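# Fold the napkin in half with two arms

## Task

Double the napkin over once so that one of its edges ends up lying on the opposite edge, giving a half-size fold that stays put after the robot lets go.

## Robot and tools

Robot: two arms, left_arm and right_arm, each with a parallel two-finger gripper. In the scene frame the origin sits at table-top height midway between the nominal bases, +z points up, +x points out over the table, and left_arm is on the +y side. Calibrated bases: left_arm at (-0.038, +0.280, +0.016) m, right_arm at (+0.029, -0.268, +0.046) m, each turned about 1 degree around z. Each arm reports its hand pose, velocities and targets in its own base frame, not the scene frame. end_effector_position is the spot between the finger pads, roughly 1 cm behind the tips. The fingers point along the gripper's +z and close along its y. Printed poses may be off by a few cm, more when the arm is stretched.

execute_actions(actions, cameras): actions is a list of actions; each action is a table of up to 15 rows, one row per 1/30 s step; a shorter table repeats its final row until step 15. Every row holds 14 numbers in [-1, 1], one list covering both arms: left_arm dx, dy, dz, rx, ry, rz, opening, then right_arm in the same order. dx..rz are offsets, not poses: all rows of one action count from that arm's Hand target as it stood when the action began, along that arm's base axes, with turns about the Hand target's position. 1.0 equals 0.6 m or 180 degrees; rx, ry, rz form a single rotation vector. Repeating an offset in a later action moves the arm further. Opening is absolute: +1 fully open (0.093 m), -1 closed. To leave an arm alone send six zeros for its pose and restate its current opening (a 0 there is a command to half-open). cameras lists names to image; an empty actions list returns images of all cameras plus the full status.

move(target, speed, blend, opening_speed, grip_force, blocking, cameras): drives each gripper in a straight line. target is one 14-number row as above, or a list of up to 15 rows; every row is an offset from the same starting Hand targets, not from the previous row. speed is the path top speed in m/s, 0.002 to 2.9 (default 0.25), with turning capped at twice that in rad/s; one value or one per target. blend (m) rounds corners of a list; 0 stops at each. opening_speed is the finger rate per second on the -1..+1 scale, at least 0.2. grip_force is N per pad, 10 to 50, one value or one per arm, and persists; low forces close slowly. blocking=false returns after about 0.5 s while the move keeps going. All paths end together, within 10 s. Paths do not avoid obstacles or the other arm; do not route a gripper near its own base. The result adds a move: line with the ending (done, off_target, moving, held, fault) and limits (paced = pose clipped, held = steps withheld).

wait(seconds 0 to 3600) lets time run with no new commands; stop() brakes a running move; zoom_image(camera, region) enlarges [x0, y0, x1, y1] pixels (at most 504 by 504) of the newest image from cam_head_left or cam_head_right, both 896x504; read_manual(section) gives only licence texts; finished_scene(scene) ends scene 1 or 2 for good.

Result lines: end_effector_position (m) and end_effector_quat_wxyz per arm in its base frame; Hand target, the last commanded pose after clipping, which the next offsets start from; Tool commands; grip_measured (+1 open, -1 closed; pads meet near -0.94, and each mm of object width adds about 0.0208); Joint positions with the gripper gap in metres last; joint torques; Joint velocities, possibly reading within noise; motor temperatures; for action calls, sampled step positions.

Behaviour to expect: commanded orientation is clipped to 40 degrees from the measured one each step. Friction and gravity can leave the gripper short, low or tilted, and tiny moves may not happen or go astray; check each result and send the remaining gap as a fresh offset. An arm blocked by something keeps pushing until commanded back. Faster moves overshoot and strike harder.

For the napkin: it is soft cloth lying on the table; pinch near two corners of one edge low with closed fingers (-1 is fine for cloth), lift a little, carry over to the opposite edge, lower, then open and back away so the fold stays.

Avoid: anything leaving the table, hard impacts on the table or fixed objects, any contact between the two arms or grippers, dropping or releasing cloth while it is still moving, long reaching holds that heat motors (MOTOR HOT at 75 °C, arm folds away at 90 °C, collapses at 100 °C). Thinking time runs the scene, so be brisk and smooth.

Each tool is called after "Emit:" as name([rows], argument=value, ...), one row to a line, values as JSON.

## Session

Emit:
execute_actions(actions=[])

Emit:
zoom_image(camera="cam_head_left", region=[260, 100, 520, 260])

Emit:
zoom_image(camera="cam_head_right", region=[260, 100, 520, 260])

Scene clock: 0.00 s.
left_arm: end_effector_position=(+0.3833, +0.0359, +0.0869) grip_measured=+1.000 end_effector_quat_wxyz=(+0.561, -0.090, +0.813, +0.126) | right_arm: end_effector_position=(+0.3843, -0.0245, +0.0874) grip_measured=+1.000 end_effector_quat_wxyz=(+0.569, +0.060, +0.818, -0.053)
Joint positions: left_arm=[-0.067 1.572 0.372 0.827 -0.374 -0.032 0.093] | right_arm=[0.006 1.545 0.351 0.836 0.16 0.04 0.093]
Joint velocities: within noise
Joint torques (N m): no reading
Motor temperatures (°C): left_arm=[23 30 22 22 21 20 21] | right_arm=[21 33 24 22 20 23 20]
Heat: left arm: 30 °C; right arm: 33 °C.
Hand target: left_arm +0.3866, +0.0358, +0.0938; +0.570, -0.092, +0.807, +0.124 | right_arm +0.3867, -0.0244, +0.0918; +0.574, +0.060, +0.815, -0.052
Tool commands: left_gripper/opening=+1.0 right_gripper/opening=+1.0

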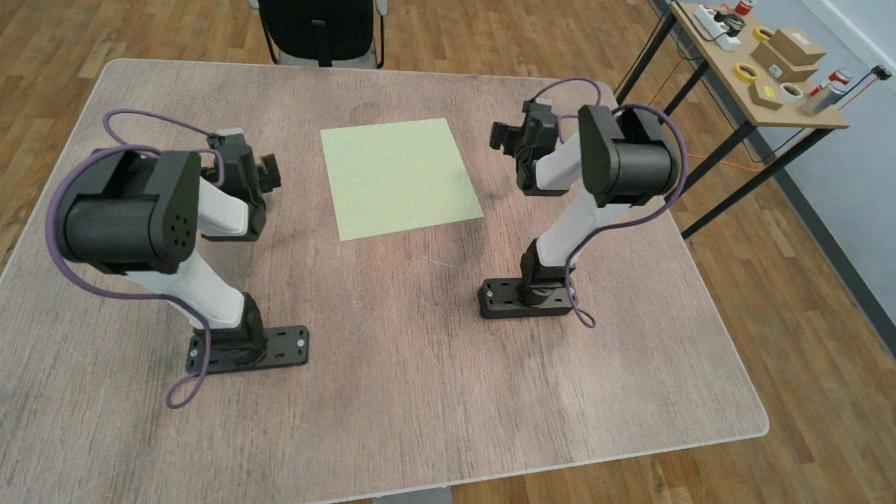

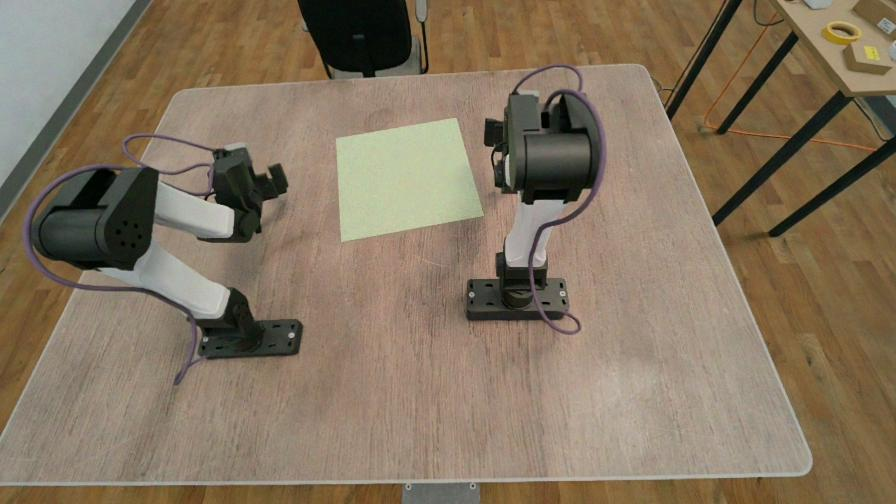

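Scaled by 1.938 from the camera's image (finer frame: 1280x720).

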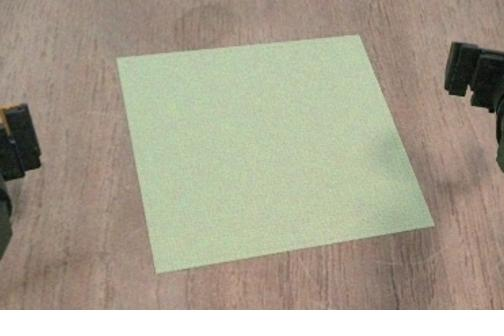

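Scaled by 1.938 from the camera's image (finer frame: 1280x720).

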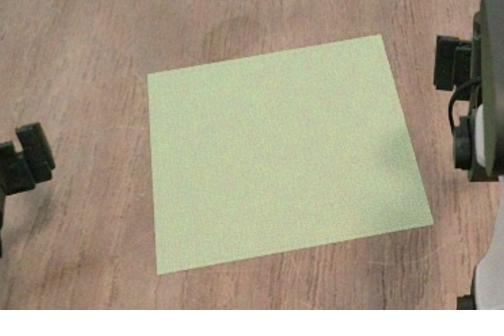

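Emit:
move([
  [-0.1, -0.22, 0.08, -0.06, 0.2, -0.012, 1, -0.14, 0.12, 0.05, 0, 0.2, 0.046, 1],
  [-0.2212, -0.446, -0.1, -0.112, 0.3805, -0.023, 1, -0.2793, 0.2482, -0.16, -0.001, 0.3926, 0.0922, 1],
], speed=0.3, blend=[0.05, 0], cameras=["all"])

Emit:
zoom_image(camera="cam_head_left", region=[310, 120, 510, 260])

Emit:
zoom_image(camera="cam_head_right", region=[310, 120, 510, 260])

Scene clock: 5.17 s.
left_arm: end_effector_position=(+0.2523, -0.2252, +0.0321) grip_measured=+1.000 end_effector_quat_wxyz=(+0.005, -0.070, +0.998, +0.003) | right_arm: end_effector_position=(+0.2156, +0.1184, -0.0058) grip_measured=+1.000 end_effector_quat_wxyz=(+0.004, -0.095, +0.995, -0.006)
Joint positions: left_arm=[-0.734 1.887 1.283 -0.965 -0.012 -0.875 0.093] | right_arm=[0.512 1.631 0.8 -0.738 0.015 0.323 0.093]
Joint torques (N m): left_arm=[-0.84 -7.49 8.98 0.22 0.01 -0.14] | right_arm=[0.57 -3.73 8.77 0.22 -0.1 -0.01]
Heat: left arm: 30 °C; right arm: 34 °C.
Hand target: left_arm +0.2539, -0.2319, +0.0338; +0.000, -0.072, +0.997, +0.000 | right_arm +0.2190, +0.1245, -0.0042; +0.000, -0.093, +0.996, +0.000
Off the commanded pose: left_arm 0.007 m, 1 deg | right_arm 0.007 m, 1 deg.
move: done

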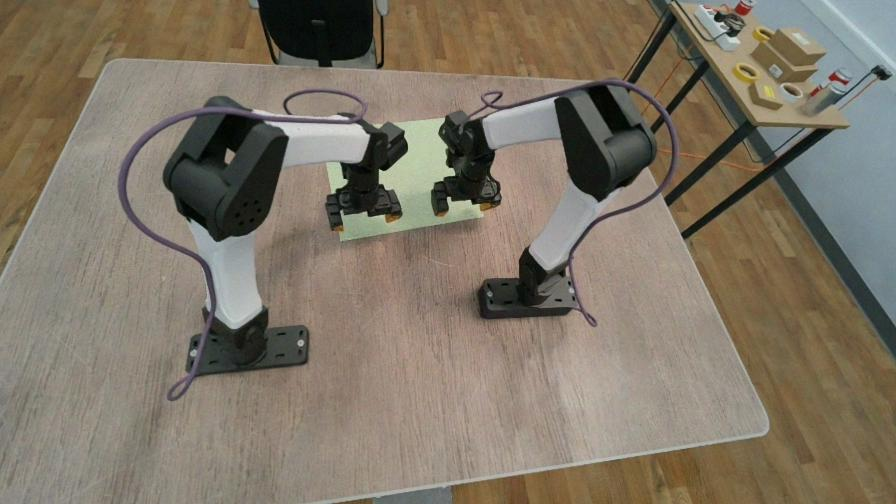

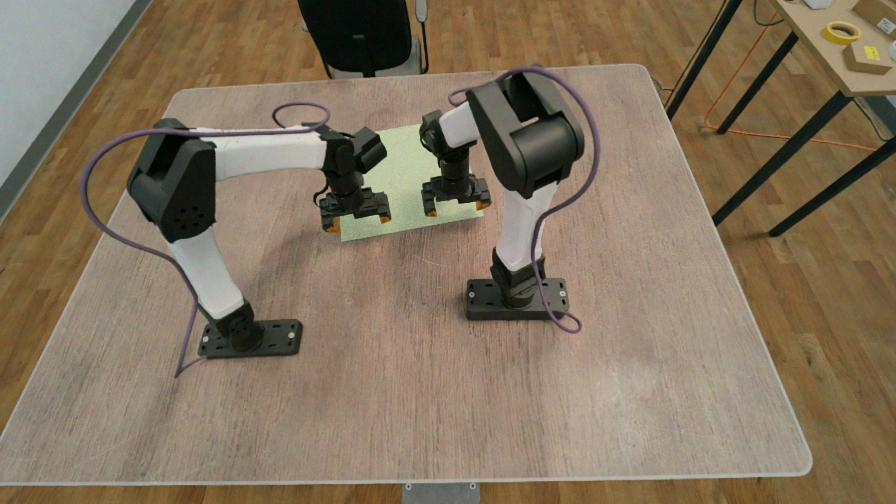

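Scaled by 2.520 from the camera's image (finer frame: 1280x720).

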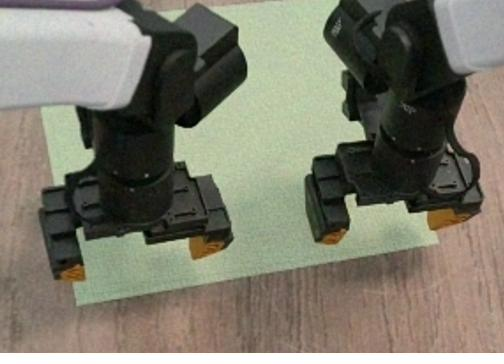

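Scaled by 2.520 from the camera's image (finer frame: 1280x720).

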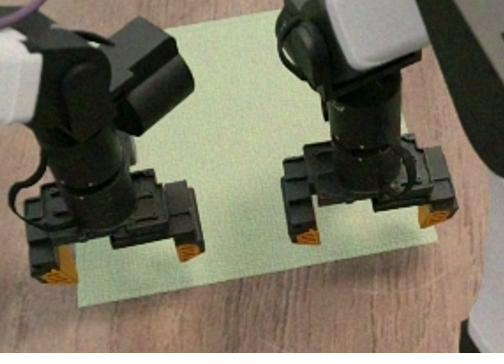

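Emit:
move([
  [0.004, -0.0247, 0, 0, 0, 0, 1, -0.0048, 0.0297, 0, 0, 0, 0, 1],
  [0.004, -0.0247, -0.093, 0, 0, 0, 1, -0.0048, 0.0297, -0.0863, 0, 0, 0, 1],
], speed=0.1, blend=[0.005, 0], cameras=["all"])

Emit:
zoom_image(camera="cam_head_left", region=[310, 140, 510, 260])

Emit:
move(target=[0, 0, 0, 0, 0, 0, -1, 0, 0, 0, 0, 0, 0, -1], opening_speed=0.7, cameras=["all"])

Emit:
zoom_image(camera="cam_head_left", region=[310, 140, 510, 260])

Emit:
zoom_image(camera="cam_head_right", region=[310, 140, 510, 260])

Scene clock: 7.67 s.
left_arm: end_effector_position=(+0.2627, -0.2496, -0.0034) grip_measured=+1.000 end_effector_quat_wxyz=(+0.012, -0.071, +0.997, -0.013) | right_arm: end_effector_position=(+0.2160, +0.1383, -0.0403) grip_measured=+1.000 end_effector_quat_wxyz=(+0.001, -0.093, +0.996, -0.007)
Joint positions: left_arm=[-0.76 1.997 1.284 -0.821 -0.001 -0.902 0.093] | right_arm=[0.579 1.768 0.787 -0.595 0.014 0.393 0.093]
Joint torques (N m): left_arm=[-0.8 -6.38 3.77 0.74 -0.08 -0.14] | right_arm=[0.51 -2.43 3.69 1.03 -0.07 -0.09]
Heat: left arm: 30 °C; right arm: 34 °C.
Hand target: left_arm +0.2564, -0.2466, -0.0220; +0.000, -0.072, +0.997, +0.000 | right_arm +0.2162, +0.1424, -0.0560; +0.000, -0.093, +0.996, +0.000
Off the commanded pose: left_arm 0.020 m, 2 deg | right_arm 0.016 m, 1 deg.
move: off_target (left_arm, right_arm)

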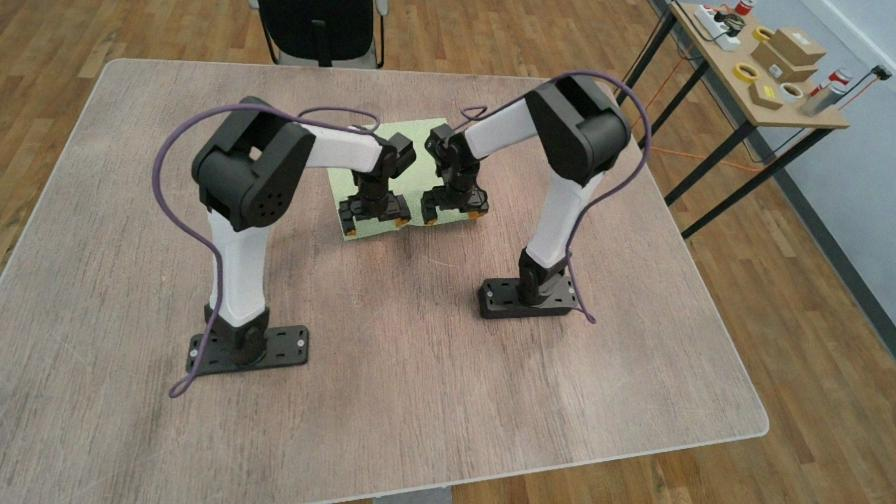

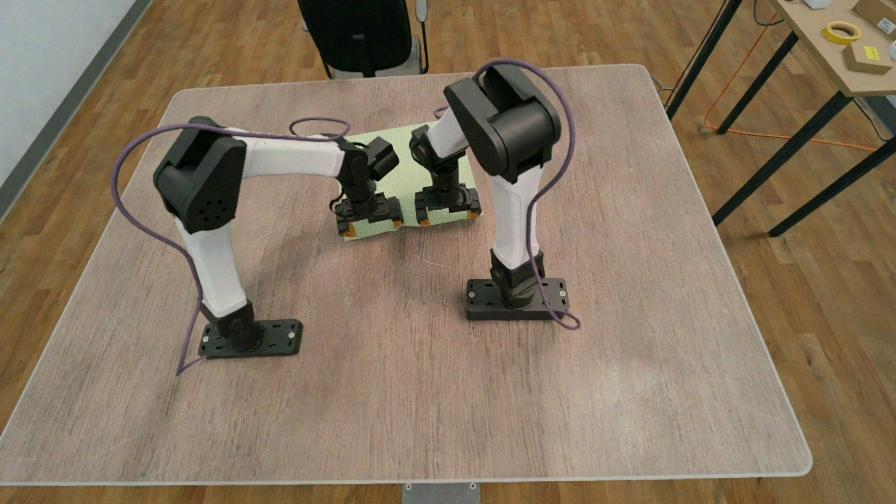

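Scaled by 2.520 from the camera's image (finer frame: 1280x720).

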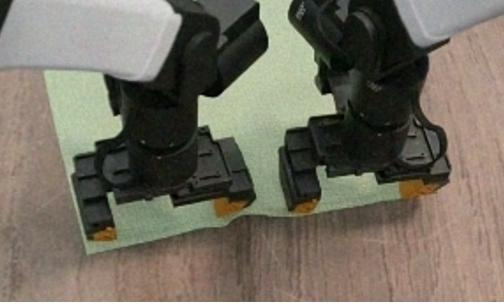

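Scene clock: 10.87 s.
left_arm: end_effector_position=(+0.2635, -0.2505, -0.0036) grip_measured=-0.982 end_effector_quat_wxyz=(+0.014, -0.071, +0.997, -0.015) | right_arm: end_effector_position=(+0.2272, +0.1456, -0.0403) grip_measured=-0.982 end_effector_quat_wxyz=(+0.025, -0.092, +0.995, +0.005)
Joint positions: left_arm=[-0.76 1.998 1.284 -0.816 0 -0.902 0] | right_arm=[0.579 1.769 0.787 -0.539 0.014 0.394 0]
Joint torques (N m): left_arm=[-0.9 -6.48 3.81 0.68 -0.11 -0.14] | right_arm=[0.43 -2.39 3.86 0.6 -0.08 -0.11]
Heat: left arm: 31 °C; right arm: 34 °C.
Hand target: left_arm +0.2564, -0.2466, -0.0220; +0.000, -0.072, +0.997, +0.000 | right_arm +0.2161, +0.1423, -0.0560; +0.000, -0.093, +0.996, +0.000
Off the commanded pose: left_arm 0.020 m, 2 deg | right_arm 0.019 m, 3 deg.
move: done

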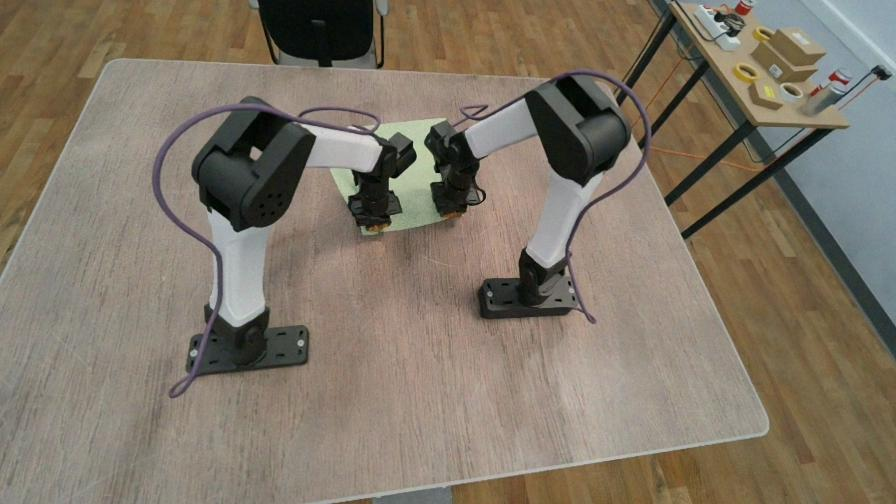

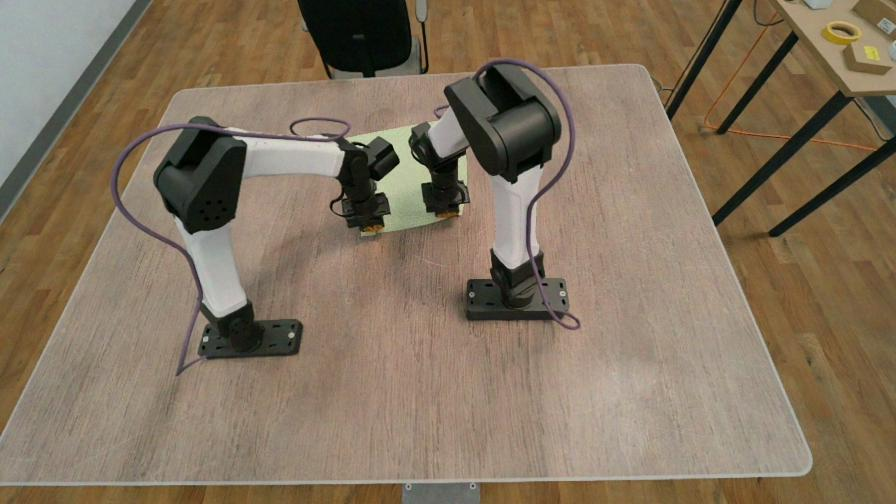

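Scaled by 2.520 from the camera's image (finer frame: 1280x720).

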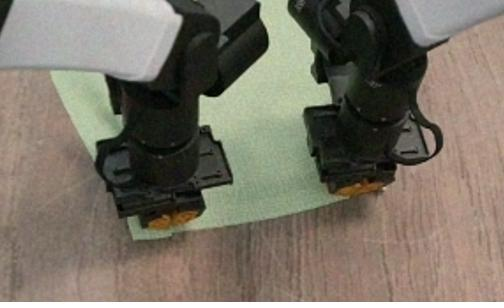

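Scaled by 2.520 from the camera's image (finer frame: 1280x720).

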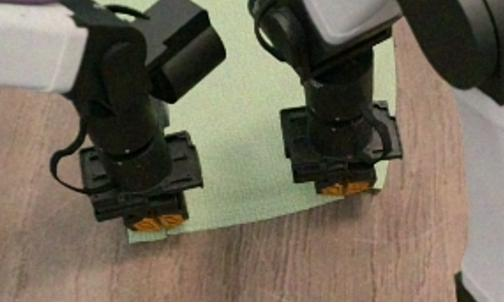

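Emit:
move(target=[0.012, 0, 0.13, 0, 0, 0, -1, 0.015, 0, 0.13, 0, 0, 0, -1], speed=0.12, cameras=["all"])

Emit:
zoom_image(camera="cam_head_left", region=[310, 110, 510, 250])

Emit:
zoom_image(camera="cam_head_right", region=[310, 110, 510, 250])

Scene clock: 12.67 s.
left_arm: end_effector_position=(+0.2585, -0.2458, +0.0382) grip_measured=-0.983 end_effector_quat_wxyz=(-0.010, -0.071, +0.997, +0.011) | right_arm: end_effector_position=(+0.2186, +0.1401, +0.0095) grip_measured=-0.982 end_effector_quat_wxyz=(-0.012, -0.093, +0.996, -0.008)
Joint positions: left_arm=[-0.76 1.974 1.428 -1.055 0.001 -0.902 0] | right_arm=[0.572 1.673 0.918 -0.844 0.003 0.386 0]
Joint torques (N m): left_arm=[0.24 -13.22 8.68 -0.08 -0.08 0] | right_arm=[-0.42 -7.83 8.72 -0.01 -0.01 -0.18]
Heat: left arm: 31 °C; right arm: 34 °C.
Hand target: left_arm +0.2635, -0.2466, +0.0560; +0.000, -0.072, +0.997, +0.000 | right_arm +0.2253, +0.1423, +0.0220; +0.000, -0.093, +0.996, +0.000
Off the commanded pose: left_arm 0.019 m, 2 deg | right_arm 0.014 m, 2 deg.
move: off_target (left_arm, right_arm)

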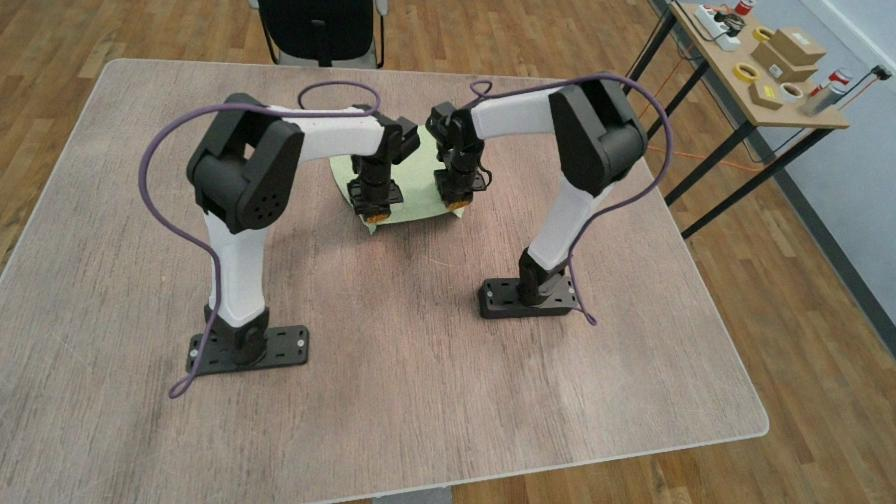

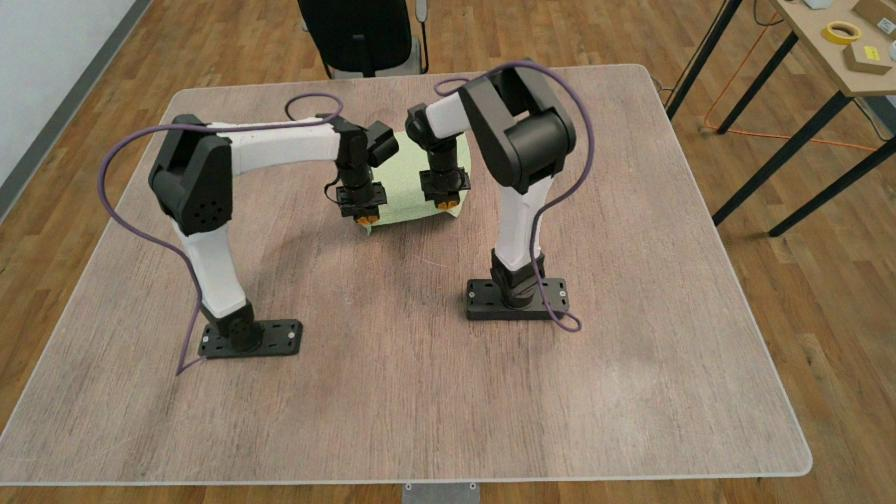

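Scaled by 2.520 from the camera's image (finer frame: 1280x720).

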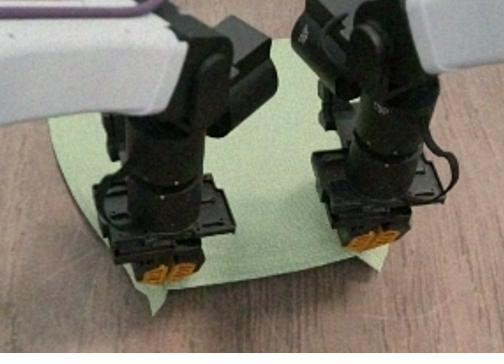

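Scaled by 2.520 from the camera's image (finer frame: 1280x720).

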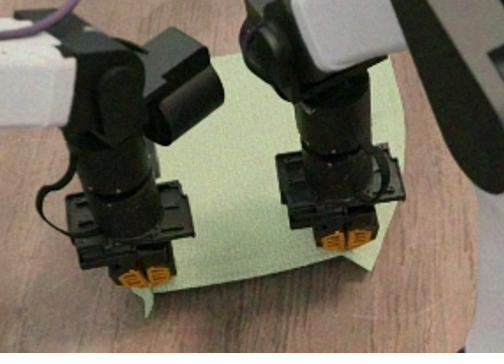

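Emit:
move([
  [0.03, 0, 0.1, 0, -0.01, 0, -1, 0.03, 0.005, 0.1, 0, -0.01, 0, -1],
  [0.2565, 0.0302, 0.115, 0.0096, -0.066, 0, -1, 0.2588, 0.0392, 0.12, 0.0082, -0.0437, 0, -1],
  [0.4215, 0.054, 0.08, 0.02, -0.1375, 0, -1, 0.4262, 0.0702, 0.0867, 0.0154, -0.0819, 0, -1],
  [0.4792, 0.0623, 0.0133, 0.0223, -0.154, 0, -1, 0.4917, 0.0823, 0.02, 0.0206, -0.1092, 0, -1],
], speed=0.15, blend=[0.03, 0.03, 0.02, 0], cameras=["all"])

Emit:
zoom_image(camera="cam_head_left", region=[310, 80, 510, 220])

Emit:
zoom_image(camera="cam_head_right", region=[310, 80, 510, 220])

Scene clock: 17.33 s.
left_arm: end_effector_position=(+0.5406, -0.2143, +0.0647) grip_measured=-0.983 end_effector_quat_wxyz=(+0.231, -0.066, +0.971, +0.012) | right_arm: end_effector_position=(+0.5090, +0.1970, +0.0408) grip_measured=-0.982 end_effector_quat_wxyz=(+0.167, -0.094, +0.981, +0.027)
Joint positions: left_arm=[-0.447 2.526 2.355 -0.998 -0.243 -0.533 0] | right_arm=[0.382 2.398 2.067 -0.902 0.042 0.183 0]
Joint torques (N m): left_arm=[0.5 -12.72 10.39 1.34 -0.35 0.02] | right_arm=[-0.61 -9.26 11.06 1.09 0.29 -0.21]
Heat: left arm: 32 °C; right arm: 36 °C.
Hand target: left_arm +0.5510, -0.2093, +0.0640; +0.241, -0.070, +0.968, +0.018 | right_arm +0.5202, +0.1919, +0.0340; +0.173, -0.091, +0.980, +0.016
Off the commanded pose: left_arm 0.012 m, 1 deg | right_arm 0.014 m, 1 deg.
move: off_target (left_arm, right_arm)

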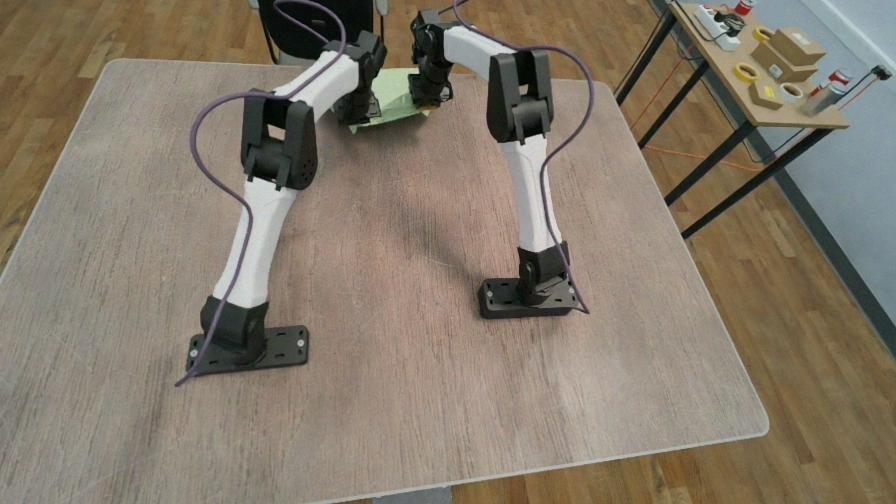

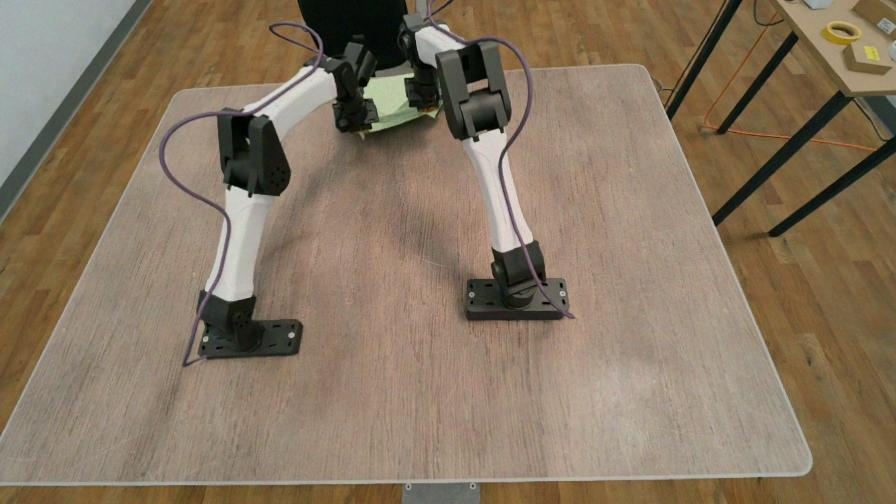

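Scaled by 2.520 from the camera's image (finer frame: 1280x720).

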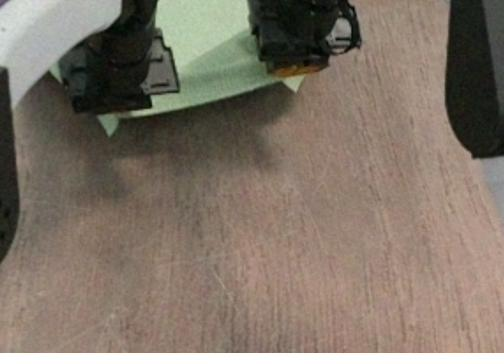

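Scaled by 2.520 from the camera's image (finer frame: 1280x720).

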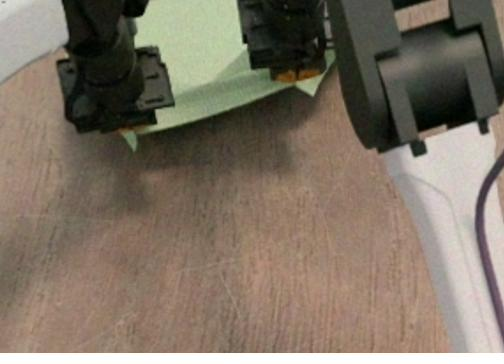

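Emit:
move([
  [-0.1, -0.016, -0.05, -0.007, 0.05, 0, -1, -0.1, -0.017, -0.06, -0.007, 0.035, 0, -1],
  [-0.5125, -0.082, -0.06, -0.0223, 0.154, 0, -1, -0.5248, -0.0885, -0.068, -0.0206, 0.1092, 0, -1],
  [-0.5125, -0.082, -0.113, -0.0223, 0.154, 0, -1, -0.5248, -0.0885, -0.125, -0.0206, 0.1092, 0, -1],
  [-0.5125, -0.082, -0.113, -0.0223, 0.154, 0, 0.9, -0.5248, -0.0885, -0.125, -0.0206, 0.1092, 0, 0.9],
  [-0.5125, -0.082, 0.05, -0.0223, 0.154, 0, 0.9, -0.5248, -0.0885, 0.05, -0.0206, 0.1092, 0, 0.9],
], speed=0.15, blend=[0.03, 0, 0, 0, 0], cameras=["all"])

Emit:
zoom_image(camera="cam_head_left", region=[300, 80, 500, 260])

Emit:
zoom_image(camera="cam_head_right", region=[300, 80, 500, 260])

Scene clock: 25.40 s.
left_arm: end_effector_position=(+0.2412, -0.2519, +0.0772) grip_measured=+0.897 end_effector_quat_wxyz=(-0.012, -0.071, +0.997, +0.018) | right_arm: end_effector_position=(+0.2002, +0.1326, +0.0517) grip_measured=+0.898 end_effector_quat_wxyz=(-0.015, -0.094, +0.995, -0.012)
Joint positions: left_arm=[-0.809 1.921 1.513 -1.206 -0.004 -0.95 0.088] | right_arm=[0.59 1.537 0.96 -1.031 0.006 0.401 0.088]
Joint torques (N m): left_arm=[-0.81 -12.31 9.25 0.06 -0.02 -0.14] | right_arm=[0.62 -6.64 9.57 0.04 -0.03 -0.01]
Motor temperatures (°C): left_arm=[23 35 25 23 21 20 22] | right_arm=[21 38 27 23 20 23 20]
Heat: left arm: 35 °C; right arm: 38 °C.
Hand target: left_arm +0.2436, -0.2585, +0.0941; +0.000, -0.072, +0.997, +0.000 | right_arm +0.2053, +0.1388, +0.0640; +0.000, -0.093, +0.996, +0.000
Off the commanded pose: left_arm 0.018 m, 2 deg | right_arm 0.015 m, 2 deg.
move: off_target (left_arm, right_arm)

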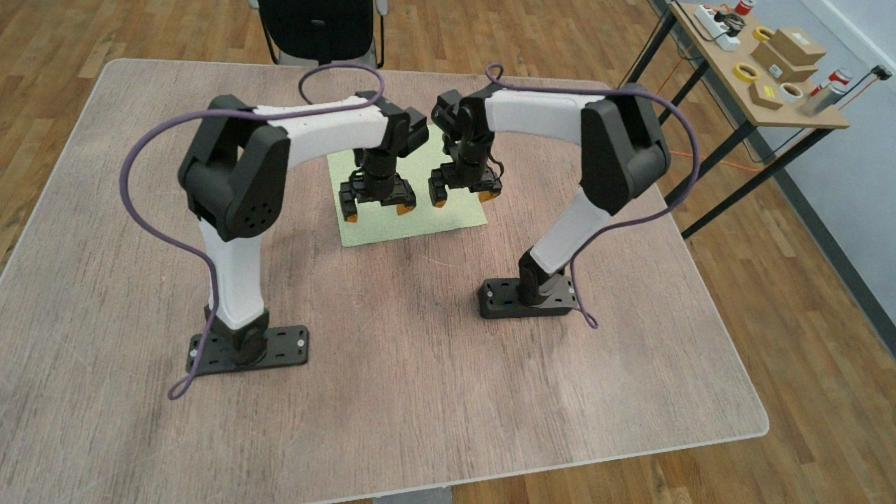

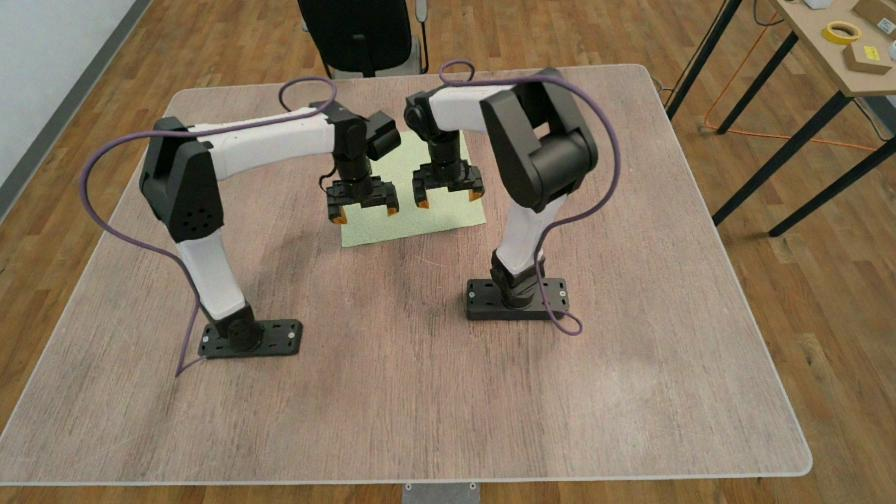

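Scaled by 2.520 from the camera's image (finer frame: 1280x720).

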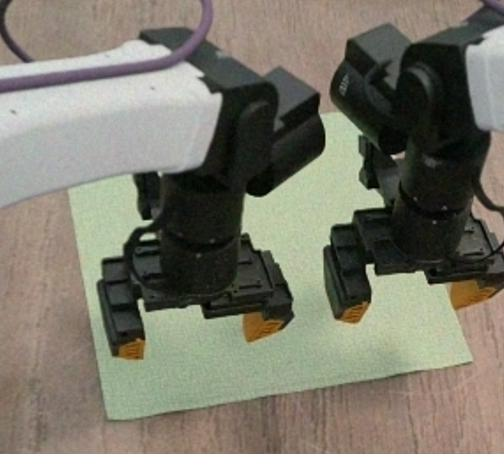

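Scaled by 2.520 from the camera's image (finer frame: 1280x720).

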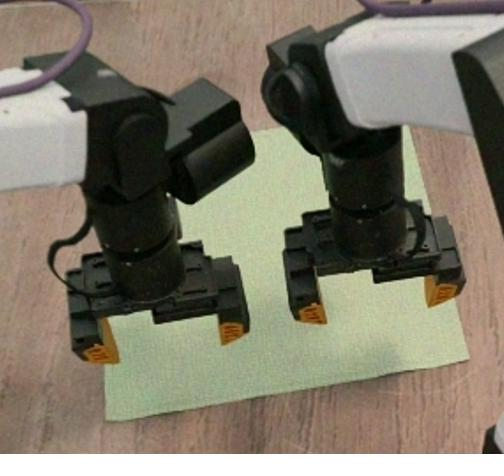

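Emit:
move([
  [-0.01, 0.0167, -0.12, 0, 0, 0, 1, 0.0153, -0.1008, -0.0567, 0, 0, 0.5, -0.45],
  [-0.01, 0.0167, -0.1935, 0, 0, 0, 1, 0.0153, -0.1008, -0.0567, 0, 0, 0.5, -0.45],
], speed=[0.2, 0.1])

Emit:
move(target=[0, 0, 0, 0, 0, 0, -1, 0, 0, 0, 0, 0, 0, -0.45], opening_speed=0.7)

Emit:
move(target=[0.012, 0, 0.19, 0, 0, 0, -1, 0, 0, 0, 0, 0, 0, -0.45], speed=0.12, cameras=["all"])

Emit:
zoom_image(camera="cam_head_left", region=[310, 110, 510, 260])

Emit:
zoom_image(camera="cam_head_right", region=[310, 110, 510, 260])

Scene clock: 35.40 s.
left_arm: end_effector_position=(+0.2413, -0.2533, -0.0038) grip_measured=+1.000 end_effector_quat_wxyz=(+0.010, -0.071, +0.997, -0.013) | right_arm: end_effector_position=(+0.2136, +0.0783, +0.0277) grip_measured=-0.448 end_effector_quat_wxyz=(+0.013, +0.769, -0.639, -0.004)
Joint positions: left_arm=[-0.809 1.958 1.224 -0.804 0.002 -0.95 0.093] | right_arm=[0.356 1.516 0.837 -0.918 0.006 -1.399 0.024]
Joint torques (N m): left_arm=[-0.35 -5.87 3.69 0.74 -0.11 -0.08] | right_arm=[-0.31 -6.57 5.22 0.35 -0.09 -0.17]
Heat: left arm: 36 °C; right arm: 39 °C.
Hand target: left_arm +0.2376, -0.2485, -0.0220; +0.000, -0.072, +0.997, +0.000 | right_arm +0.2145, +0.0783, +0.0300; +0.000, +0.770, -0.638, -0.001
Off the commanded pose: left_arm 0.019 m, 2 deg | right_arm 0.002 m, 2 deg.
move: off_target (left_arm)

Scene clock: 38.63 s.
left_arm: end_effector_position=(+0.2430, -0.2553, -0.0037) grip_measured=-0.982 end_effector_quat_wxyz=(+0.013, -0.071, +0.997, -0.018) | right_arm: end_effector_position=(+0.2136, +0.0783, +0.0277) grip_measured=-0.448 end_effector_quat_wxyz=(+0.013, +0.769, -0.639, -0.004)
Joint positions: left_arm=[-0.809 1.958 1.224 -0.793 0.003 -0.95 0] | right_arm=[0.356 1.516 0.837 -0.918 0.006 -1.399 0.024]
Joint torques (N m): left_arm=[-0.27 -6 3.63 0.66 -0.1 -0.05] | right_arm=[-0.38 -6.53 5.16 0.36 -0.1 -0.18]
Heat: left arm: 36 °C; right arm: 39 °C.
Hand target: left_arm +0.2376, -0.2485, -0.0220; +0.000, -0.072, +0.997, +0.000 | right_arm +0.2145, +0.0783, +0.0300; +0.000, +0.770, -0.638, -0.001
Off the commanded pose: left_arm 0.020 m, 3 deg | right_arm 0.002 m, 2 deg.
move: done

Scene clock: 40.53 s.
left_arm: end_effector_position=(+0.2378, -0.2459, +0.0744) grip_measured=-0.982 end_effector_quat_wxyz=(-0.016, -0.073, +0.997, +0.017) | right_arm: end_effector_position=(+0.2136, +0.0783, +0.0277) grip_measured=-0.448 end_effector_quat_wxyz=(+0.013, +0.769, -0.639, -0.004)
Joint positions: left_arm=[-0.801 1.9 1.473 -1.19 0.003 -0.946 0] | right_arm=[0.356 1.516 0.837 -0.918 0.006 -1.399 0.024]
Joint torques (N m): left_arm=[0.32 -12.33 9.16 0.04 -0.1 0.03] | right_arm=[-0.32 -6.53 5.33 0.35 -0.11 -0.21]
Heat: left arm: 36 °C; right arm: 39 °C.
Hand target: left_arm +0.2447, -0.2484, +0.0919; +0.000, -0.072, +0.997, +0.000 | right_arm +0.2145, +0.0783, +0.0300; +0.000, +0.770, -0.638, -0.001
Off the commanded pose: left_arm 0.019 m, 3 deg | right_arm 0.002 m, 2 deg.
move: off_target (left_arm)

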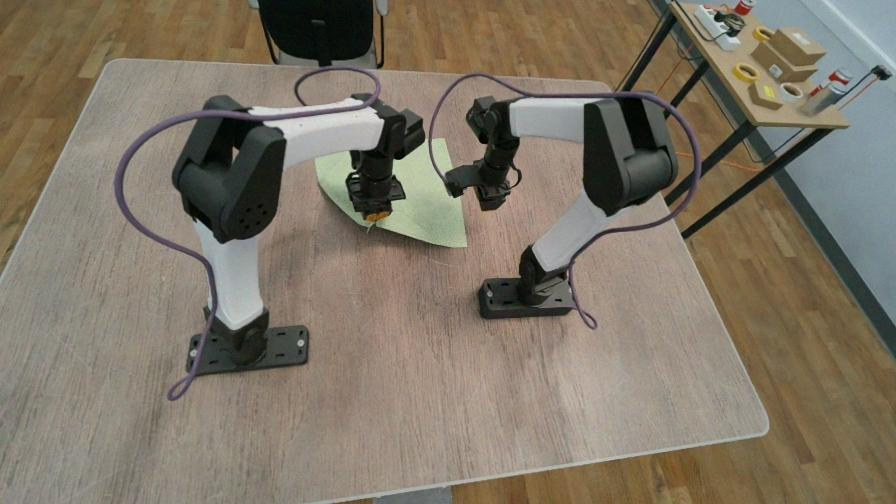

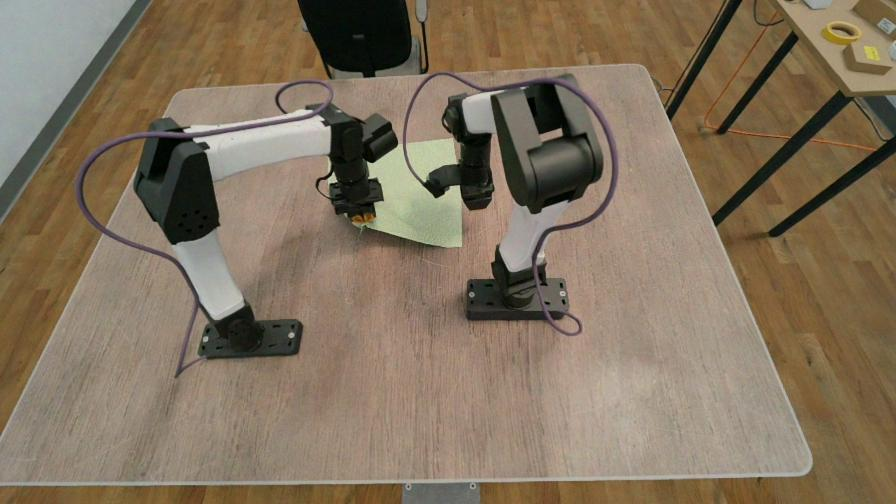

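Scaled by 2.520 from the camera's image (finer frame: 1280x720).

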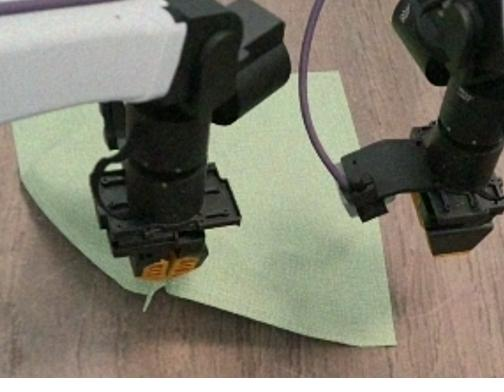

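Scaled by 2.520 from the camera's image (finer frame: 1280x720).

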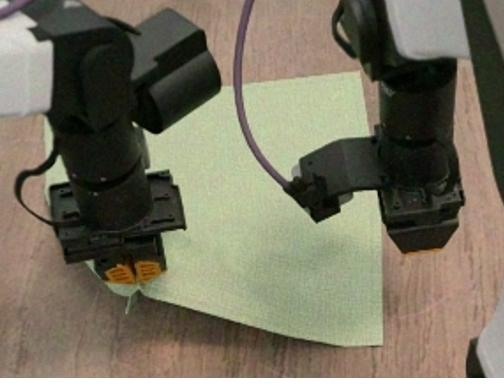

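Emit:
execute_actions(actions=[])

Scene clock: 41.83 s.
left_arm: end_effector_position=(+0.2377, -0.2458, +0.0744) grip_measured=-0.982 end_effector_quat_wxyz=(-0.016, -0.073, +0.997, +0.017) | right_arm: end_effector_position=(+0.2136, +0.0783, +0.0277) grip_measured=-0.448 end_effector_quat_wxyz=(+0.013, +0.769, -0.639, -0.004)
Joint positions: left_arm=[-0.801 1.9 1.473 -1.19 0.003 -0.946 0] | right_arm=[0.356 1.516 0.837 -0.918 0.006 -1.399 0.024]
Joint velocities: within noise
Joint torques (N m): left_arm=[0.25 -12.34 9.24 0.05 -0.11 0.03] | right_arm=[-0.27 -6.56 5.16 0.35 -0.07 -0.16]
Motor temperatures (°C): left_arm=[23 37 25 23 21 20 22] | right_arm=[21 40 29 23 20 23 20]
Heat: left arm: 37 °C; right arm: 40 °C.
Hand target: left_arm +0.2448, -0.2485, +0.0919; +0.000, -0.072, +0.997, +0.000 | right_arm +0.2145, +0.0783, +0.0300; +0.000, +0.770, -0.638, -0.001
Tool commands: left_gripper/opening=-1.0 right_gripper/opening=-0.45
Off the commanded pose: left_arm 0.019 m, 3 deg | right_arm 0.002 m, 2 deg.

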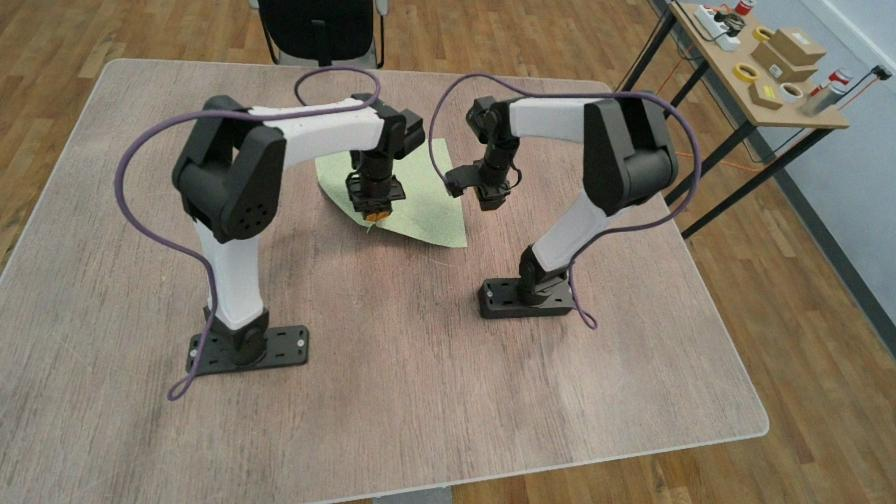

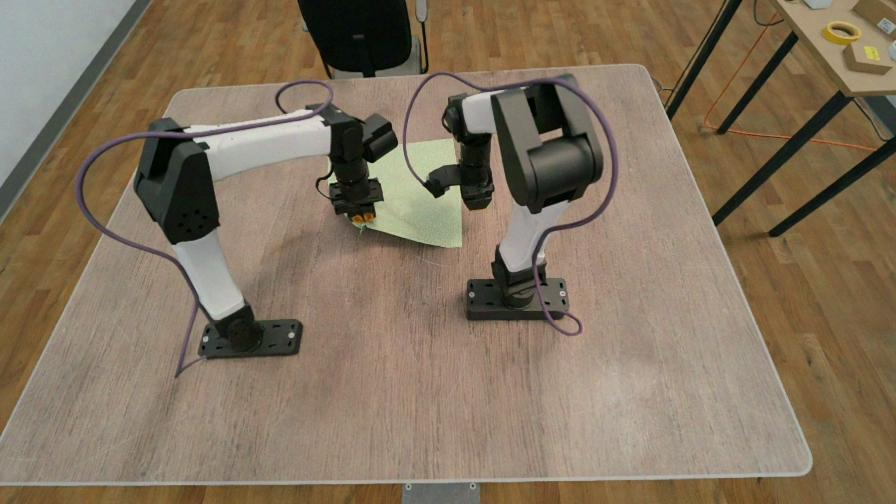

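Emit:
zoom_image(camera="cam_head_right", region=[290, 110, 530, 270])

Emit:
zoom_image(camera="cam_head_left", region=[280, 110, 520, 270])

Scaled by 2.100 from the camera's image (finer frame: 1280x720).

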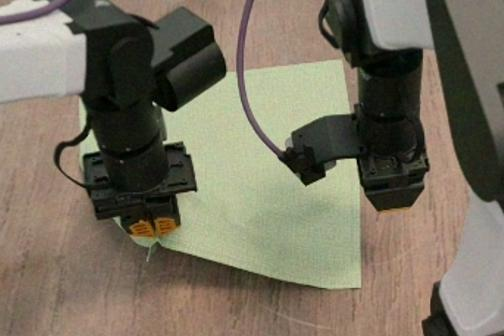

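Scaled by 2.100 from the camera's image (finer frame: 1280x720).

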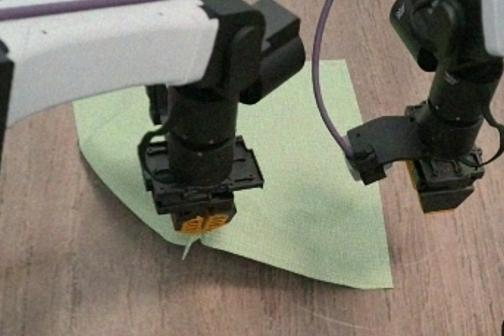

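Emit:
move(target=[0,0,0,0,0,0,-1,-0.1057,0.0952,0,0,0,-0.043,-0.42], speed=0.15, cameras=["all"])

Scene clock: 44.37 s.
left_arm: end_effector_position=(+0.2377, -0.2458, +0.0744) grip_measured=-0.982 end_effector_quat_wxyz=(-0.016, -0.073, +0.997, +0.017) | right_arm: end_effector_position=(+0.1536, +0.1379, +0.0288) grip_measured=-0.422 end_effector_quat_wxyz=(+0.002, +0.726, -0.688, -0.004)
Joint positions: left_arm=[-0.801 1.9 1.473 -1.19 0.003 -0.946 0] | right_arm=[0.725 1.408 0.748 -0.916 -0.008 -0.9 0.025]
Joint torques (N m): left_arm=[0.16 -12.3 9.2 0.03 -0.11 0] | right_arm=[0.59 -5.57 5.46 0.26 0.04 -0.02]
Heat: left arm: 37 °C; right arm: 40 °C.
Hand target: left_arm +0.2448, -0.2485, +0.0919; +0.000, -0.072, +0.997, +0.000 | right_arm +0.1510, +0.1354, +0.0300; +0.000, +0.725, -0.689, +0.000
Off the commanded pose: left_arm 0.019 m, 3 deg | right_arm 0.004 m, 1 deg.
move: done

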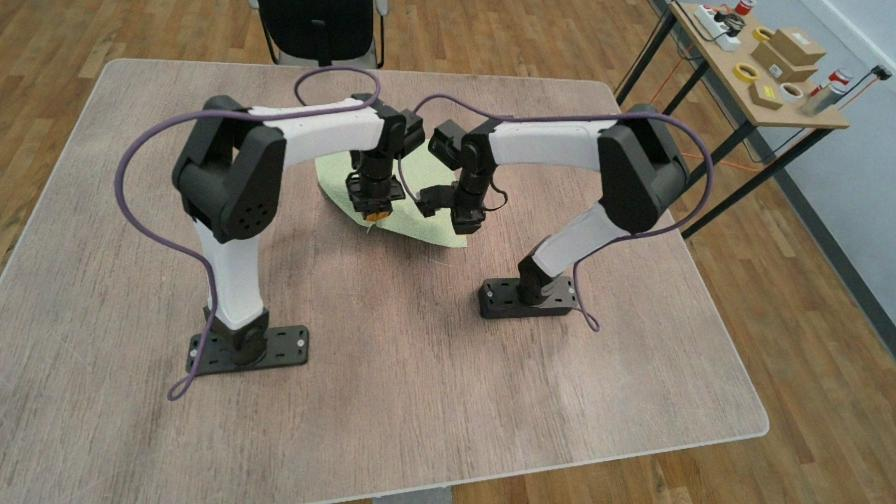

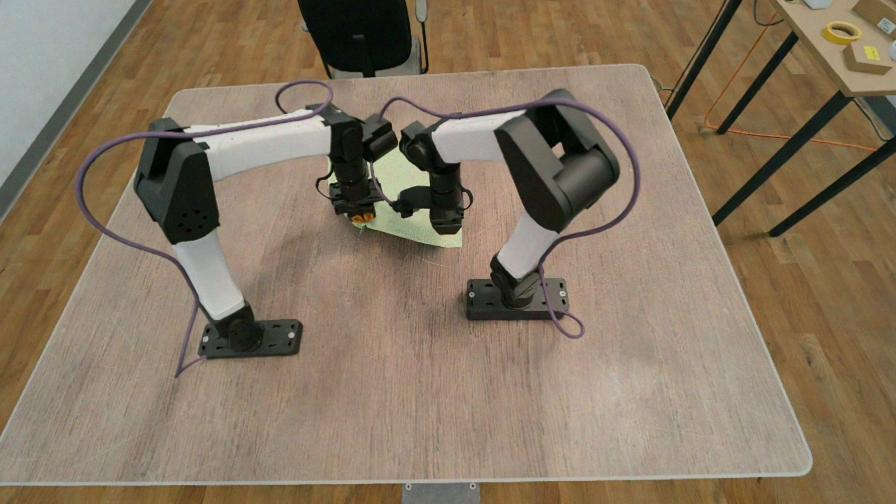

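Emit:
move([
  [0,0,0,0,0,0,-1,0,0,-0.1467,0,0,0,-0.42],
  [0,0,0,0,0,0,-1,0,0,-0.1467,0,0,0,-1],
  [0,0,0,0,0,0,-1,0.005,0,-0.03,0,0,0,-1],
], speed=0.12, opening_speed=0.4, cameras=["all"])

Emit:
zoom_image(camera="cam_head_right", region=[290, 110, 530, 270])

Emit:
zoom_image(camera="cam_head_left", region=[280, 110, 520, 270])

Scene clock: 49.00 s.
left_arm: end_effector_position=(+0.2376, -0.2456, +0.0744) grip_measured=-0.982 end_effector_quat_wxyz=(-0.016, -0.073, +0.997, +0.017) | right_arm: end_effector_position=(+0.1474, +0.1285, +0.0017) grip_measured=-0.983 end_effector_quat_wxyz=(+0.018, +0.725, -0.689, +0.003)
Joint positions: left_arm=[-0.801 1.9 1.473 -1.191 0.003 -0.946 0] | right_arm=[0.725 1.454 0.664 -0.817 0.009 -0.896 0]
Joint torques (N m): left_arm=[0.2 -12.38 9.22 0.03 -0.13 0.02] | right_arm=[-0.09 -5.39 8.8 0.1 -0.14 -0.16]
Heat: left arm: 38 °C; right arm: 39 °C.
Hand target: left_arm +0.2447, -0.2485, +0.0919; +0.000, -0.072, +0.997, +0.000 | right_arm +0.1541, +0.1354, +0.0120; +0.000, +0.725, -0.689, +0.000
Off the commanded pose: left_arm 0.019 m, 3 deg | right_arm 0.014 m, 2 deg.
move: off_target (right_arm); target 2's new opening was sent with right_arm's hand 0.020 m and 2 deg from that target

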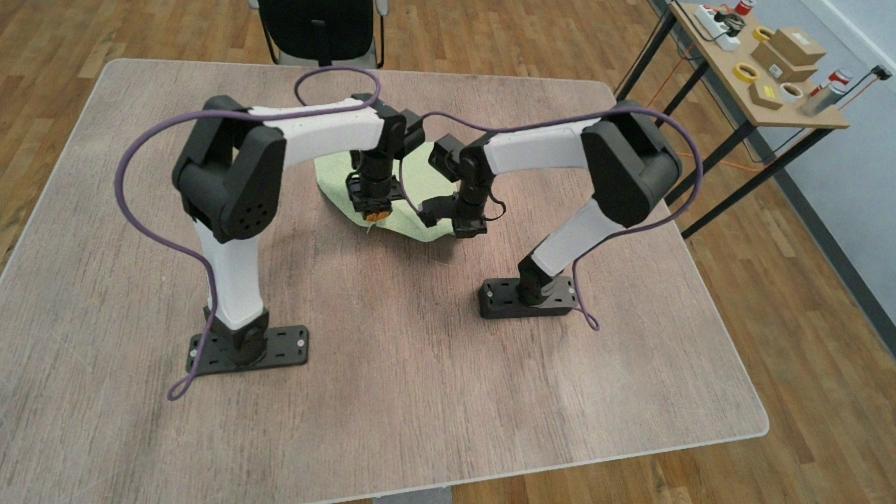

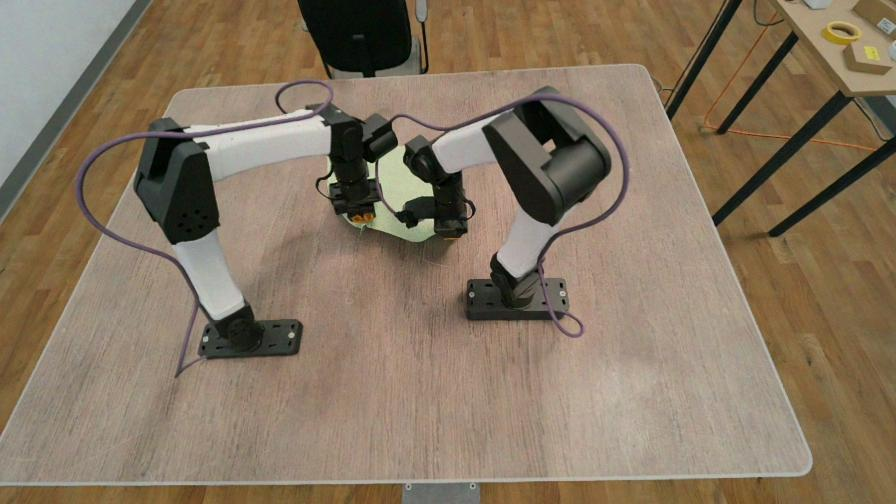

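Scaled by 2.100 from the camera's image (finer frame: 1280x720).

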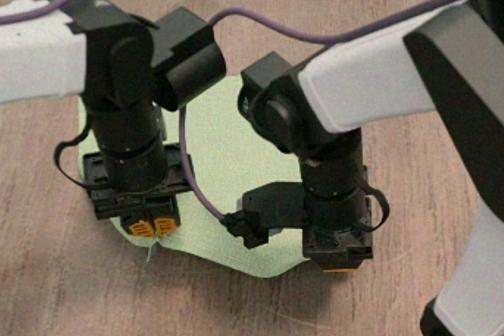

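Scaled by 2.100 from the camera's image (finer frame: 1280x720).

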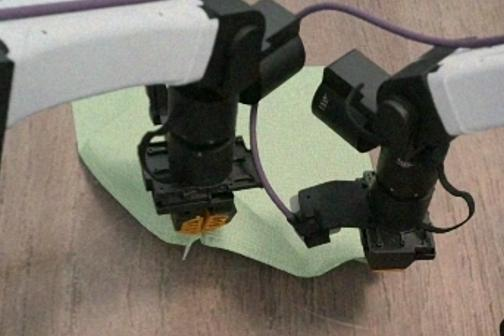

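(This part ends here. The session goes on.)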